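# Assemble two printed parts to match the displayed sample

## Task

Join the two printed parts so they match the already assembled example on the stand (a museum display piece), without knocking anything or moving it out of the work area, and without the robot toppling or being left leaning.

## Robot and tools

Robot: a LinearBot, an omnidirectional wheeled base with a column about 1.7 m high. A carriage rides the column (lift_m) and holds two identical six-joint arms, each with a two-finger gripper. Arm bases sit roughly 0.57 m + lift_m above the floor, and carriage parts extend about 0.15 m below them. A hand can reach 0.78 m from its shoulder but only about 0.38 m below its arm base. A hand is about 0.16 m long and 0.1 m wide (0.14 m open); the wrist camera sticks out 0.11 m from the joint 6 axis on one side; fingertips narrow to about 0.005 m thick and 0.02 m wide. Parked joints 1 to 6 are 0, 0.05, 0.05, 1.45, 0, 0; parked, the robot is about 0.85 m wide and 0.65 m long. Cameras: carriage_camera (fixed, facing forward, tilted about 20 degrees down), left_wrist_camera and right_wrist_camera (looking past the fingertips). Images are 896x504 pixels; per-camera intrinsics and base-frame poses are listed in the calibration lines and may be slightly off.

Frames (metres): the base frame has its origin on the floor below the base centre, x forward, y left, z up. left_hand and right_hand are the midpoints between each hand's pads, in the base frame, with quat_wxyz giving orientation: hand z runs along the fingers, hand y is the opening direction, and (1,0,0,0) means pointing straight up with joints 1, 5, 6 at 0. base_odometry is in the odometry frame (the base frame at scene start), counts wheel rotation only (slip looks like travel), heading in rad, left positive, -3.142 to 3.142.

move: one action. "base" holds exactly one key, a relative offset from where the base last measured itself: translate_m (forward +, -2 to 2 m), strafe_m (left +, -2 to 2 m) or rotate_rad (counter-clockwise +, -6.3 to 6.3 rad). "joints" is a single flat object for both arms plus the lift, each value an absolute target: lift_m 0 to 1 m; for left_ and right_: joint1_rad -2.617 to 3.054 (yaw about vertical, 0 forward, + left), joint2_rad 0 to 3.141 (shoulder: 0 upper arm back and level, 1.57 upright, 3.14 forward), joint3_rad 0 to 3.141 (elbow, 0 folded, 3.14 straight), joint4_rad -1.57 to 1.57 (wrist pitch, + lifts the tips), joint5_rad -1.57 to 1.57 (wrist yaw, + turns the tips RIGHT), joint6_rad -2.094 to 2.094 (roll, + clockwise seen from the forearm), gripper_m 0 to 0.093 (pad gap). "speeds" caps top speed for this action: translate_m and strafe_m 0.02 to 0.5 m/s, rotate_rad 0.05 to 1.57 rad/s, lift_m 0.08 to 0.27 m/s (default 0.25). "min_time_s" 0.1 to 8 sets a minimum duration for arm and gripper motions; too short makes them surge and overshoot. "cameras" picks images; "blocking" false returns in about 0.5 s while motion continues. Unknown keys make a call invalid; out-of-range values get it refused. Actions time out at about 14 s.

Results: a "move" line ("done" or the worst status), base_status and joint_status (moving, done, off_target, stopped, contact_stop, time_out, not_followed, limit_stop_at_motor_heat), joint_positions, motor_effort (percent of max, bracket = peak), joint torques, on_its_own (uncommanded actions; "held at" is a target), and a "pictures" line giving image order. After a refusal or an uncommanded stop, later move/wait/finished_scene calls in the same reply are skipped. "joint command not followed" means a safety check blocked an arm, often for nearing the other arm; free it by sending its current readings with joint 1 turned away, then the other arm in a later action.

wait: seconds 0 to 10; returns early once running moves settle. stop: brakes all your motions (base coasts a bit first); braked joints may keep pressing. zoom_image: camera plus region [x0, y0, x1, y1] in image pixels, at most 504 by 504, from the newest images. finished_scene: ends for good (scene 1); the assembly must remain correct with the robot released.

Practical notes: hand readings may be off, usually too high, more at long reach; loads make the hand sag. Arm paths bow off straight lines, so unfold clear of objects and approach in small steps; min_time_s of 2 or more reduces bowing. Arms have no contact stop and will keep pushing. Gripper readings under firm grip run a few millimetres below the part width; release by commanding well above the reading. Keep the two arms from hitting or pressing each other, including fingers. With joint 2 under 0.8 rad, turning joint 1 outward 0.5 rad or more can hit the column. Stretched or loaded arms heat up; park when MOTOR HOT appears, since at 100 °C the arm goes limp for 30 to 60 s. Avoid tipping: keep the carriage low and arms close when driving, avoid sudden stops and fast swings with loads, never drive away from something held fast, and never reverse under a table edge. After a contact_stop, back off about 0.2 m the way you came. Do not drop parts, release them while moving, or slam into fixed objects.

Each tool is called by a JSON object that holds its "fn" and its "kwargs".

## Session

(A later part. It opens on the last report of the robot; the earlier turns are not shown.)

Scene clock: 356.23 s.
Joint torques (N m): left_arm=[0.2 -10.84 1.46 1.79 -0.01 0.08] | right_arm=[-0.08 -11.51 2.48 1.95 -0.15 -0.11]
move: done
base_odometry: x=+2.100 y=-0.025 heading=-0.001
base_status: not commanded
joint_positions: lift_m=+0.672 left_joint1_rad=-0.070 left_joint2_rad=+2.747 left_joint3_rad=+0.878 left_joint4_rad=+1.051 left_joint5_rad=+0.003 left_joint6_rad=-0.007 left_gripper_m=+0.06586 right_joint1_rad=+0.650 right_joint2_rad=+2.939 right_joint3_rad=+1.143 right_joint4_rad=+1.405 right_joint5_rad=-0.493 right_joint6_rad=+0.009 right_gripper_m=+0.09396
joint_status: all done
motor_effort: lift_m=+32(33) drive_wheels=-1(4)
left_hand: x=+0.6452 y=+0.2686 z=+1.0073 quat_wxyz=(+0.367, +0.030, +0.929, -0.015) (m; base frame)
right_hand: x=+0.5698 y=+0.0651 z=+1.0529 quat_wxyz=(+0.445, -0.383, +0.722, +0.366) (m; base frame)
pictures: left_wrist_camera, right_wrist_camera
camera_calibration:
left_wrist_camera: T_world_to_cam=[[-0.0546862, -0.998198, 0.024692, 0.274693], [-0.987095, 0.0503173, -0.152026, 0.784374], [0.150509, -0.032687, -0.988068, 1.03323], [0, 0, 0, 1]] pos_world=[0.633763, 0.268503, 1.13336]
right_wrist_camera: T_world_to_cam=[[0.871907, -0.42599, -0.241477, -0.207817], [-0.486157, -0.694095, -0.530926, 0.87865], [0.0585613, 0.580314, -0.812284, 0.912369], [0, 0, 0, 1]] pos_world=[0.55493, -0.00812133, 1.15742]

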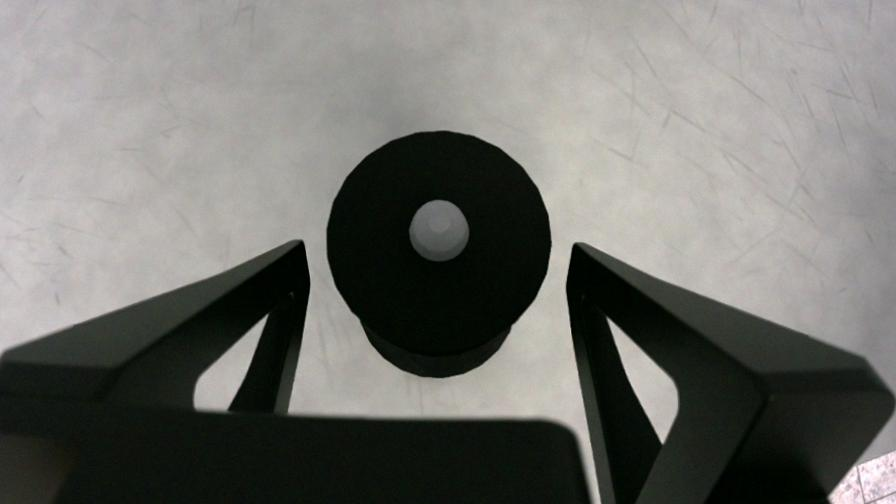

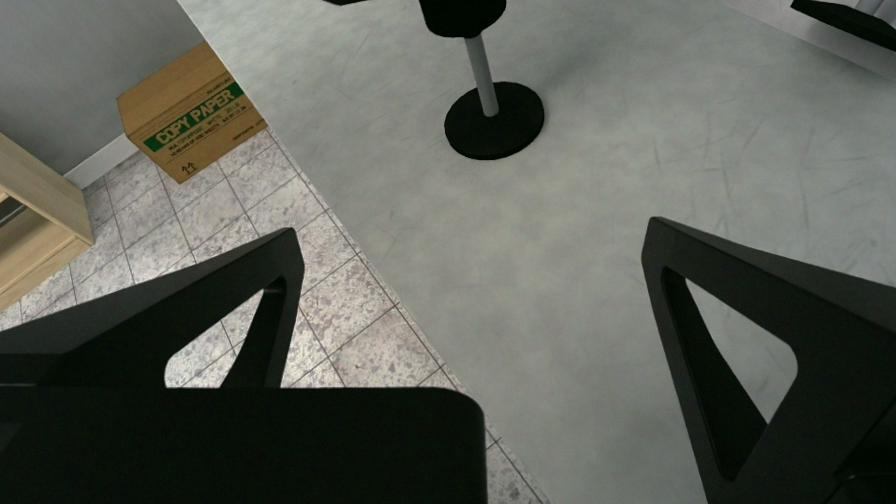

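{"fn": "move", "kwargs": {"joints": {"left_gripper_m": 0.088}, "min_time_s": 1.5}}

{"fn": "move", "kwargs": {"base": {"translate_m": -0.15}, "speeds": {"translate_m": 0.1}, "cameras": ["all"]}}

{"fn": "zoom_image", "kwargs": {"camera": "carriage_camera", "region": [330, 330, 430, 430]}}

{"fn": "zoom_image", "kwargs": {"camera": "right_wrist_camera", "region": [420, 0, 620, 200]}}

Scene clock: 364.57 s.
Joint torques (N m): left_arm=[0.21 -10.84 1.48 1.78 -0.02 0.08] | right_arm=[-0.08 -11.49 2.47 1.95 -0.15 -0.12]
move: done
base_odometry: x=+2.100 y=-0.025 heading=-0.001
base_status: not commanded
joint_positions: lift_m=+0.672 left_joint1_rad=-0.070 left_joint2_rad=+2.747 left_joint3_rad=+0.878 left_joint4_rad=+1.051 left_joint5_rad=+0.003 left_joint6_rad=-0.007 left_gripper_m=+0.08787 right_joint1_rad=+0.650 right_joint2_rad=+2.939 right_joint3_rad=+1.143 right_joint4_rad=+1.405 right_joint5_rad=-0.493 right_joint6_rad=+0.009 right_gripper_m=+0.09396
joint_status: all done
motor_effort: lift_m=+31(33) drive_wheels=-2(3)
left_hand: x=+0.6452 y=+0.2686 z=+1.0073 quat_wxyz=(+0.367, +0.030, +0.929, -0.015) (m; base frame)
right_hand: x=+0.5698 y=+0.0651 z=+1.0529 quat_wxyz=(+0.445, -0.383, +0.722, +0.366) (m; base frame)
pictures: none

Scene clock: 366.87 s.
Joint torques (N m): left_arm=[0.18 -10.86 1.51 1.79 -0.01 0.08] | right_arm=[-0.1 -11.51 2.36 1.94 -0.15 -0.11]
move: done
base_odometry: x=+1.950 y=-0.025 heading=-0.001
base_status: done
joint_positions: lift_m=+0.672 left_joint1_rad=-0.070 left_joint2_rad=+2.747 left_joint3_rad=+0.878 left_joint4_rad=+1.051 left_joint5_rad=+0.003 left_joint6_rad=-0.007 left_gripper_m=+0.08787 right_joint1_rad=+0.650 right_joint2_rad=+2.939 right_joint3_rad=+1.143 right_joint4_rad=+1.405 right_joint5_rad=-0.493 right_joint6_rad=+0.009 right_gripper_m=+0.09396
joint_status: not commanded
motor_effort: lift_m=+30(32) drive_wheels=+0(10)
left_hand: x=+0.6452 y=+0.2686 z=+1.0073 quat_wxyz=(+0.367, +0.030, +0.929, -0.015) (m; base frame)
right_hand: x=+0.5698 y=+0.0651 z=+1.0529 quat_wxyz=(+0.445, -0.383, +0.722, +0.366) (m; base frame)
pictures: carriage_camera, left_wrist_camera, right_wrist_camera
camera_calibration:
carriage_camera: T_world_to_cam=[[0.0455443, -0.998657, 0.0246839, -0.0482608], [-0.295408, -0.0370684, -0.954652, 1.61084], [0.954285, 0.0361871, -0.296699, 0.352361], [0, 0, 0, 1]] pos_world=[0.1418, -0.00123564, 1.64353]
left_wrist_camera: T_world_to_cam=[[-0.0546862, -0.998198, 0.024692, 0.274693], [-0.987095, 0.0503173, -0.152026, 0.784374], [0.150509, -0.032687, -0.988068, 1.03323], [0, 0, 0, 1]] pos_world=[0.633763, 0.268503, 1.13336]
right_wrist_camera: T_world_to_cam=[[0.871907, -0.42599, -0.241477, -0.207817], [-0.486157, -0.694095, -0.530926, 0.87865], [0.0585613, 0.580314, -0.812284, 0.912369], [0, 0, 0, 1]] pos_world=[0.55493, -0.00812133, 1.15742]

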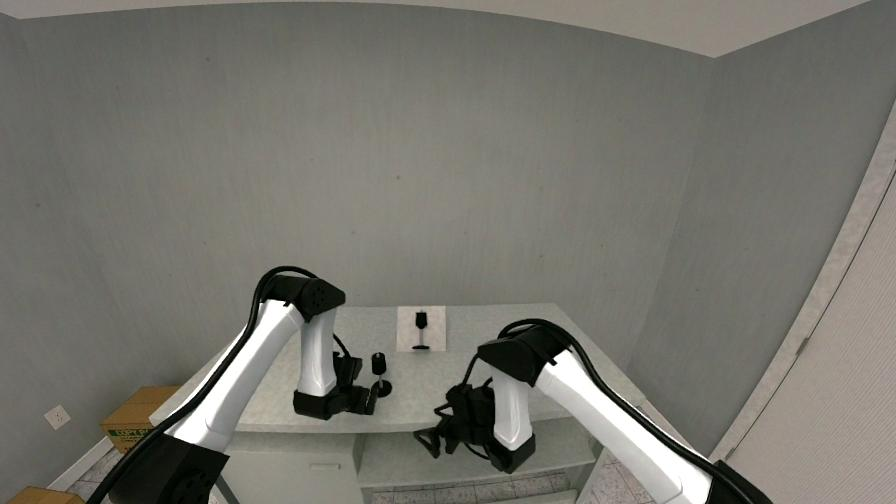

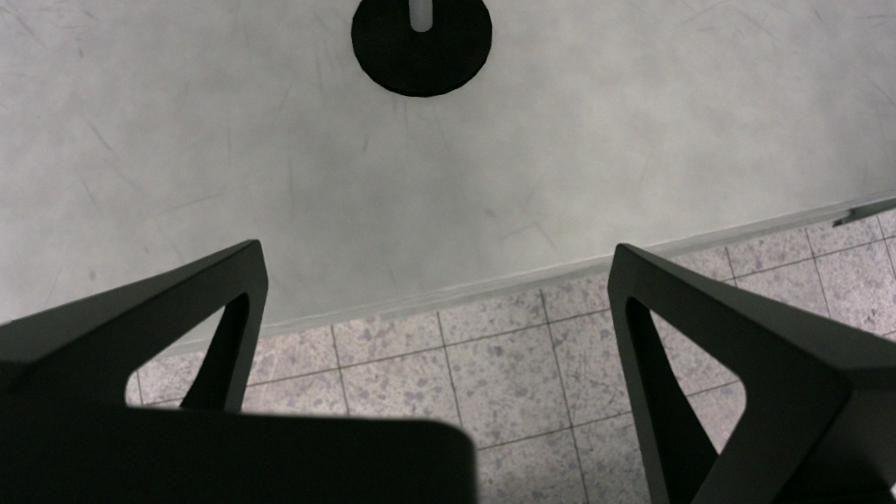

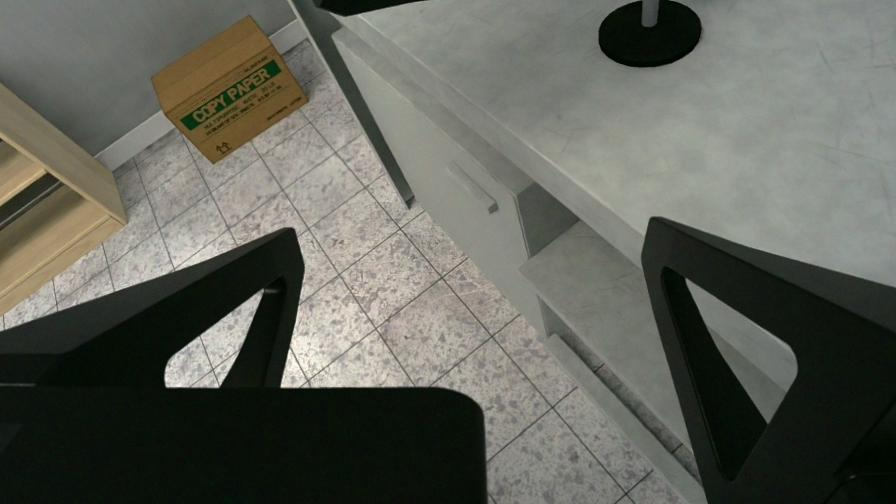

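Scaled by 5.040 from the camera's 896x504 image, which has a finer 1280x720 frame.

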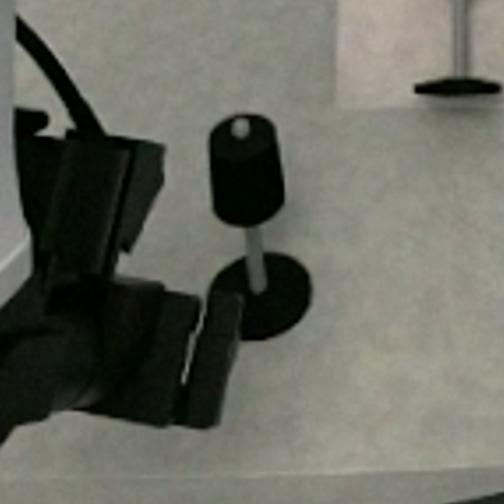

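Scaled by 2.520 from the camera's 896x504 image, which has a finer 1280x720 frame.

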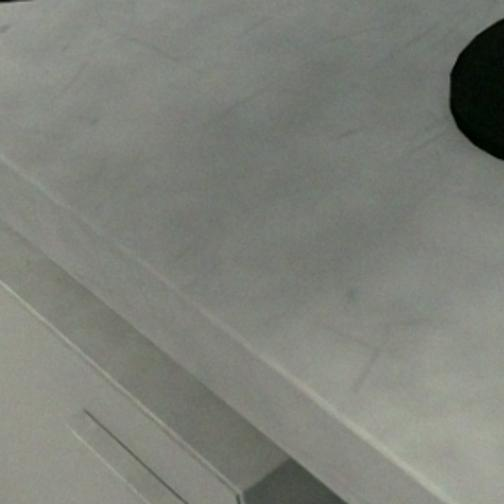

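{"fn": "move", "kwargs": {"base": {"translate_m": -0.35}, "speeds": {"translate_m": 0.25}}}

{"fn": "move", "kwargs": {"joints": {"right_joint1_rad": 0.0, "right_joint2_rad": 1.6, "right_joint3_rad": 0.5, "right_joint4_rad": 0.9, "right_joint5_rad": 0, "left_joint1_rad": 0, "left_joint2_rad": 1.6, "left_joint3_rad": 0.5, "left_joint4_rad": 0.9, "left_joint5_rad": 0}, "min_time_s": 2}}

{"fn": "move", "kwargs": {"joints": {"lift_m": 0.05, "right_joint1_rad": 0.0, "right_joint2_rad": 0.05, "right_joint3_rad": 0.05, "right_joint4_rad": 1.45, "left_joint1_rad": 0, "left_joint2_rad": 0.05, "left_joint3_rad": 0.05, "left_joint4_rad": 1.45}, "min_time_s": 2, "cameras": ["carriage_camera"]}}

{"fn": "zoom_image", "kwargs": {"camera": "carriage_camera", "region": [380, 130, 480, 230]}}

Scene clock: 379.43 s.
Joint torques (N m): left_arm=[0.14 -10.81 1.59 1.79 -0.02 0.07] | right_arm=[-0.08 -11.52 2.45 1.95 -0.14 -0.11]
move: done
base_odometry: x=+1.600 y=-0.025 heading=-0.001
base_status: done
joint_positions: lift_m=+0.672 left_joint1_rad=-0.070 left_joint2_rad=+2.747 left_joint3_rad=+0.878 left_joint4_rad=+1.051 left_joint5_rad=+0.003 left_joint6_rad=-0.007 left_gripper_m=+0.08787 right_joint1_rad=+0.650 right_joint2_rad=+2.939 right_joint3_rad=+1.143 right_joint4_rad=+1.405 right_joint5_rad=-0.493 right_joint6_rad=+0.009 right_gripper_m=+0.09396
joint_status: not commanded
motor_effort: lift_m=+30(32) drive_wheels=-3(9)
left_hand: x=+0.6452 y=+0.2686 z=+1.0073 quat_wxyz=(+0.367, +0.030, +0.929, -0.015) (m; base frame)
right_hand: x=+0.5698 y=+0.0651 z=+1.0529 quat_wxyz=(+0.445, -0.383, +0.722, +0.366) (m; base frame)
pictures: none

Scene clock: 381.73 s.
Joint torques (N m): left_arm=[0.69 -10.15 4.85 2.06 -0.02 0.08] | right_arm=[-0.55 -10.11 5.16 2 0.14 -0.1]
move: done
base_odometry: x=+1.600 y=-0.025 heading=-0.001
base_status: not commanded
joint_positions: lift_m=+0.672 left_joint1_rad=-0.006 left_joint2_rad=+1.634 left_joint3_rad=+0.507 left_joint4_rad=+0.913 left_joint5_rad=+0.003 left_joint6_rad=-0.007 left_gripper_m=+0.08787 right_joint1_rad=+0.006 right_joint2_rad=+1.627 right_joint3_rad=+0.515 right_joint4_rad=+0.915 right_joint5_rad=-0.014 right_joint6_rad=+0.009 right_gripper_m=+0.09397
joint_status: all done
motor_effort: lift_m=+31(32) drive_wheels=-1(4)
left_hand: x=+0.6661 y=+0.2956 z=+1.3539 quat_wxyz=(+0.627, +0.000, +0.779, -0.005) (m; base frame)
right_hand: x=+0.6679 y=-0.2934 z=+1.3605 quat_wxyz=(+0.634, -0.003, +0.773, +0.010) (m; base frame)
pictures: none

Scene clock: 384.77 s.
Joint torques (N m): left_arm=[0.66 3.28 5.15 0.08 -0.02 0.07] | right_arm=[-0.55 2.37 5.67 0.05 0.18 -0.1]
move: done
base_odometry: x=+1.600 y=-0.025 heading=-0.001
base_status: not commanded
joint_positions: lift_m=+0.050 left_joint1_rad=-0.006 left_joint2_rad=+0.061 left_joint3_rad=+0.050 left_joint4_rad=+1.437 left_joint5_rad=+0.003 left_joint6_rad=-0.007 left_gripper_m=+0.08787 right_joint1_rad=+0.006 right_joint2_rad=+0.060 right_joint3_rad=+0.059 right_joint4_rad=+1.442 right_joint5_rad=-0.012 right_joint6_rad=+0.009 right_gripper_m=+0.09397
joint_status: all done
motor_effort: lift_m=+23(24) drive_wheels=-2(3)
left_hand: x=+0.2654 y=+0.2979 z=+1.0361 quat_wxyz=(+0.997, +0.001, +0.072, -0.006) (m; base frame)
right_hand: x=+0.2612 y=-0.2962 z=+1.0387 quat_wxyz=(+0.998, -0.006, +0.065, +0.008) (m; base frame)
pictures: carriage_camera
camera_calibration:
carriage_camera: T_world_to_cam=[[0.0455443, -0.998657, 0.0246839, -0.0329223], [-0.295408, -0.0370684, -0.954652, 1.01762], [0.954285, 0.0361871, -0.296699, 0.167992], [0, 0, 0, 1]] pos_world=[0.1418, -0.00123564, 1.02213]

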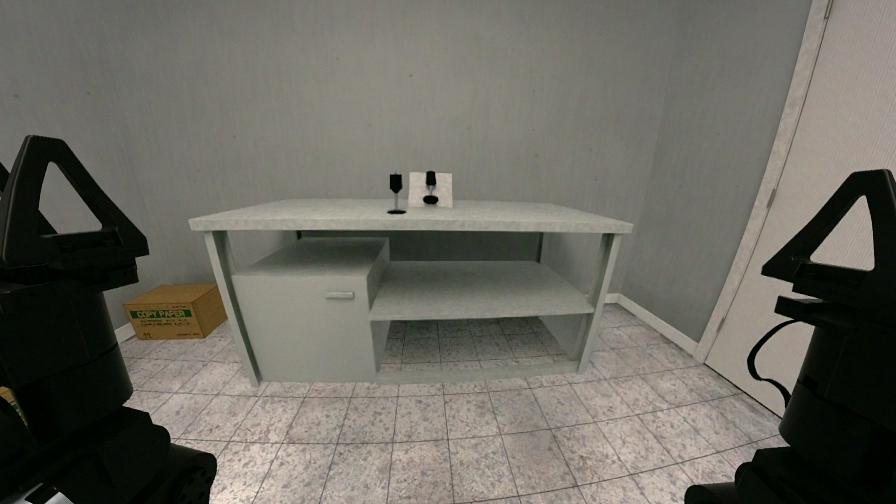

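Scaled by 5.040 from the camera's 896x504 image, which has a finer 1280x720 frame.

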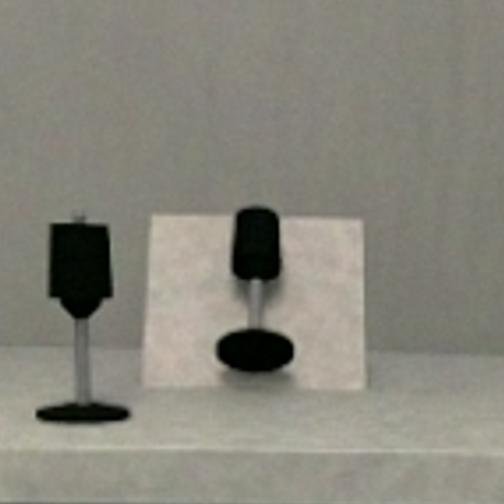

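{"fn": "zoom_image", "kwargs": {"camera": "carriage_camera", "region": [380, 168, 412, 218]}}

Scaled by 10.080 from the camera's 896x504 image, which has a finer 1280x720 frame.

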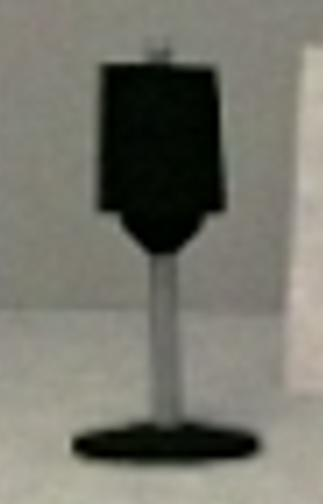

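{"fn": "finished_scene", "kwargs": {}}

The scene is finished: the task was done.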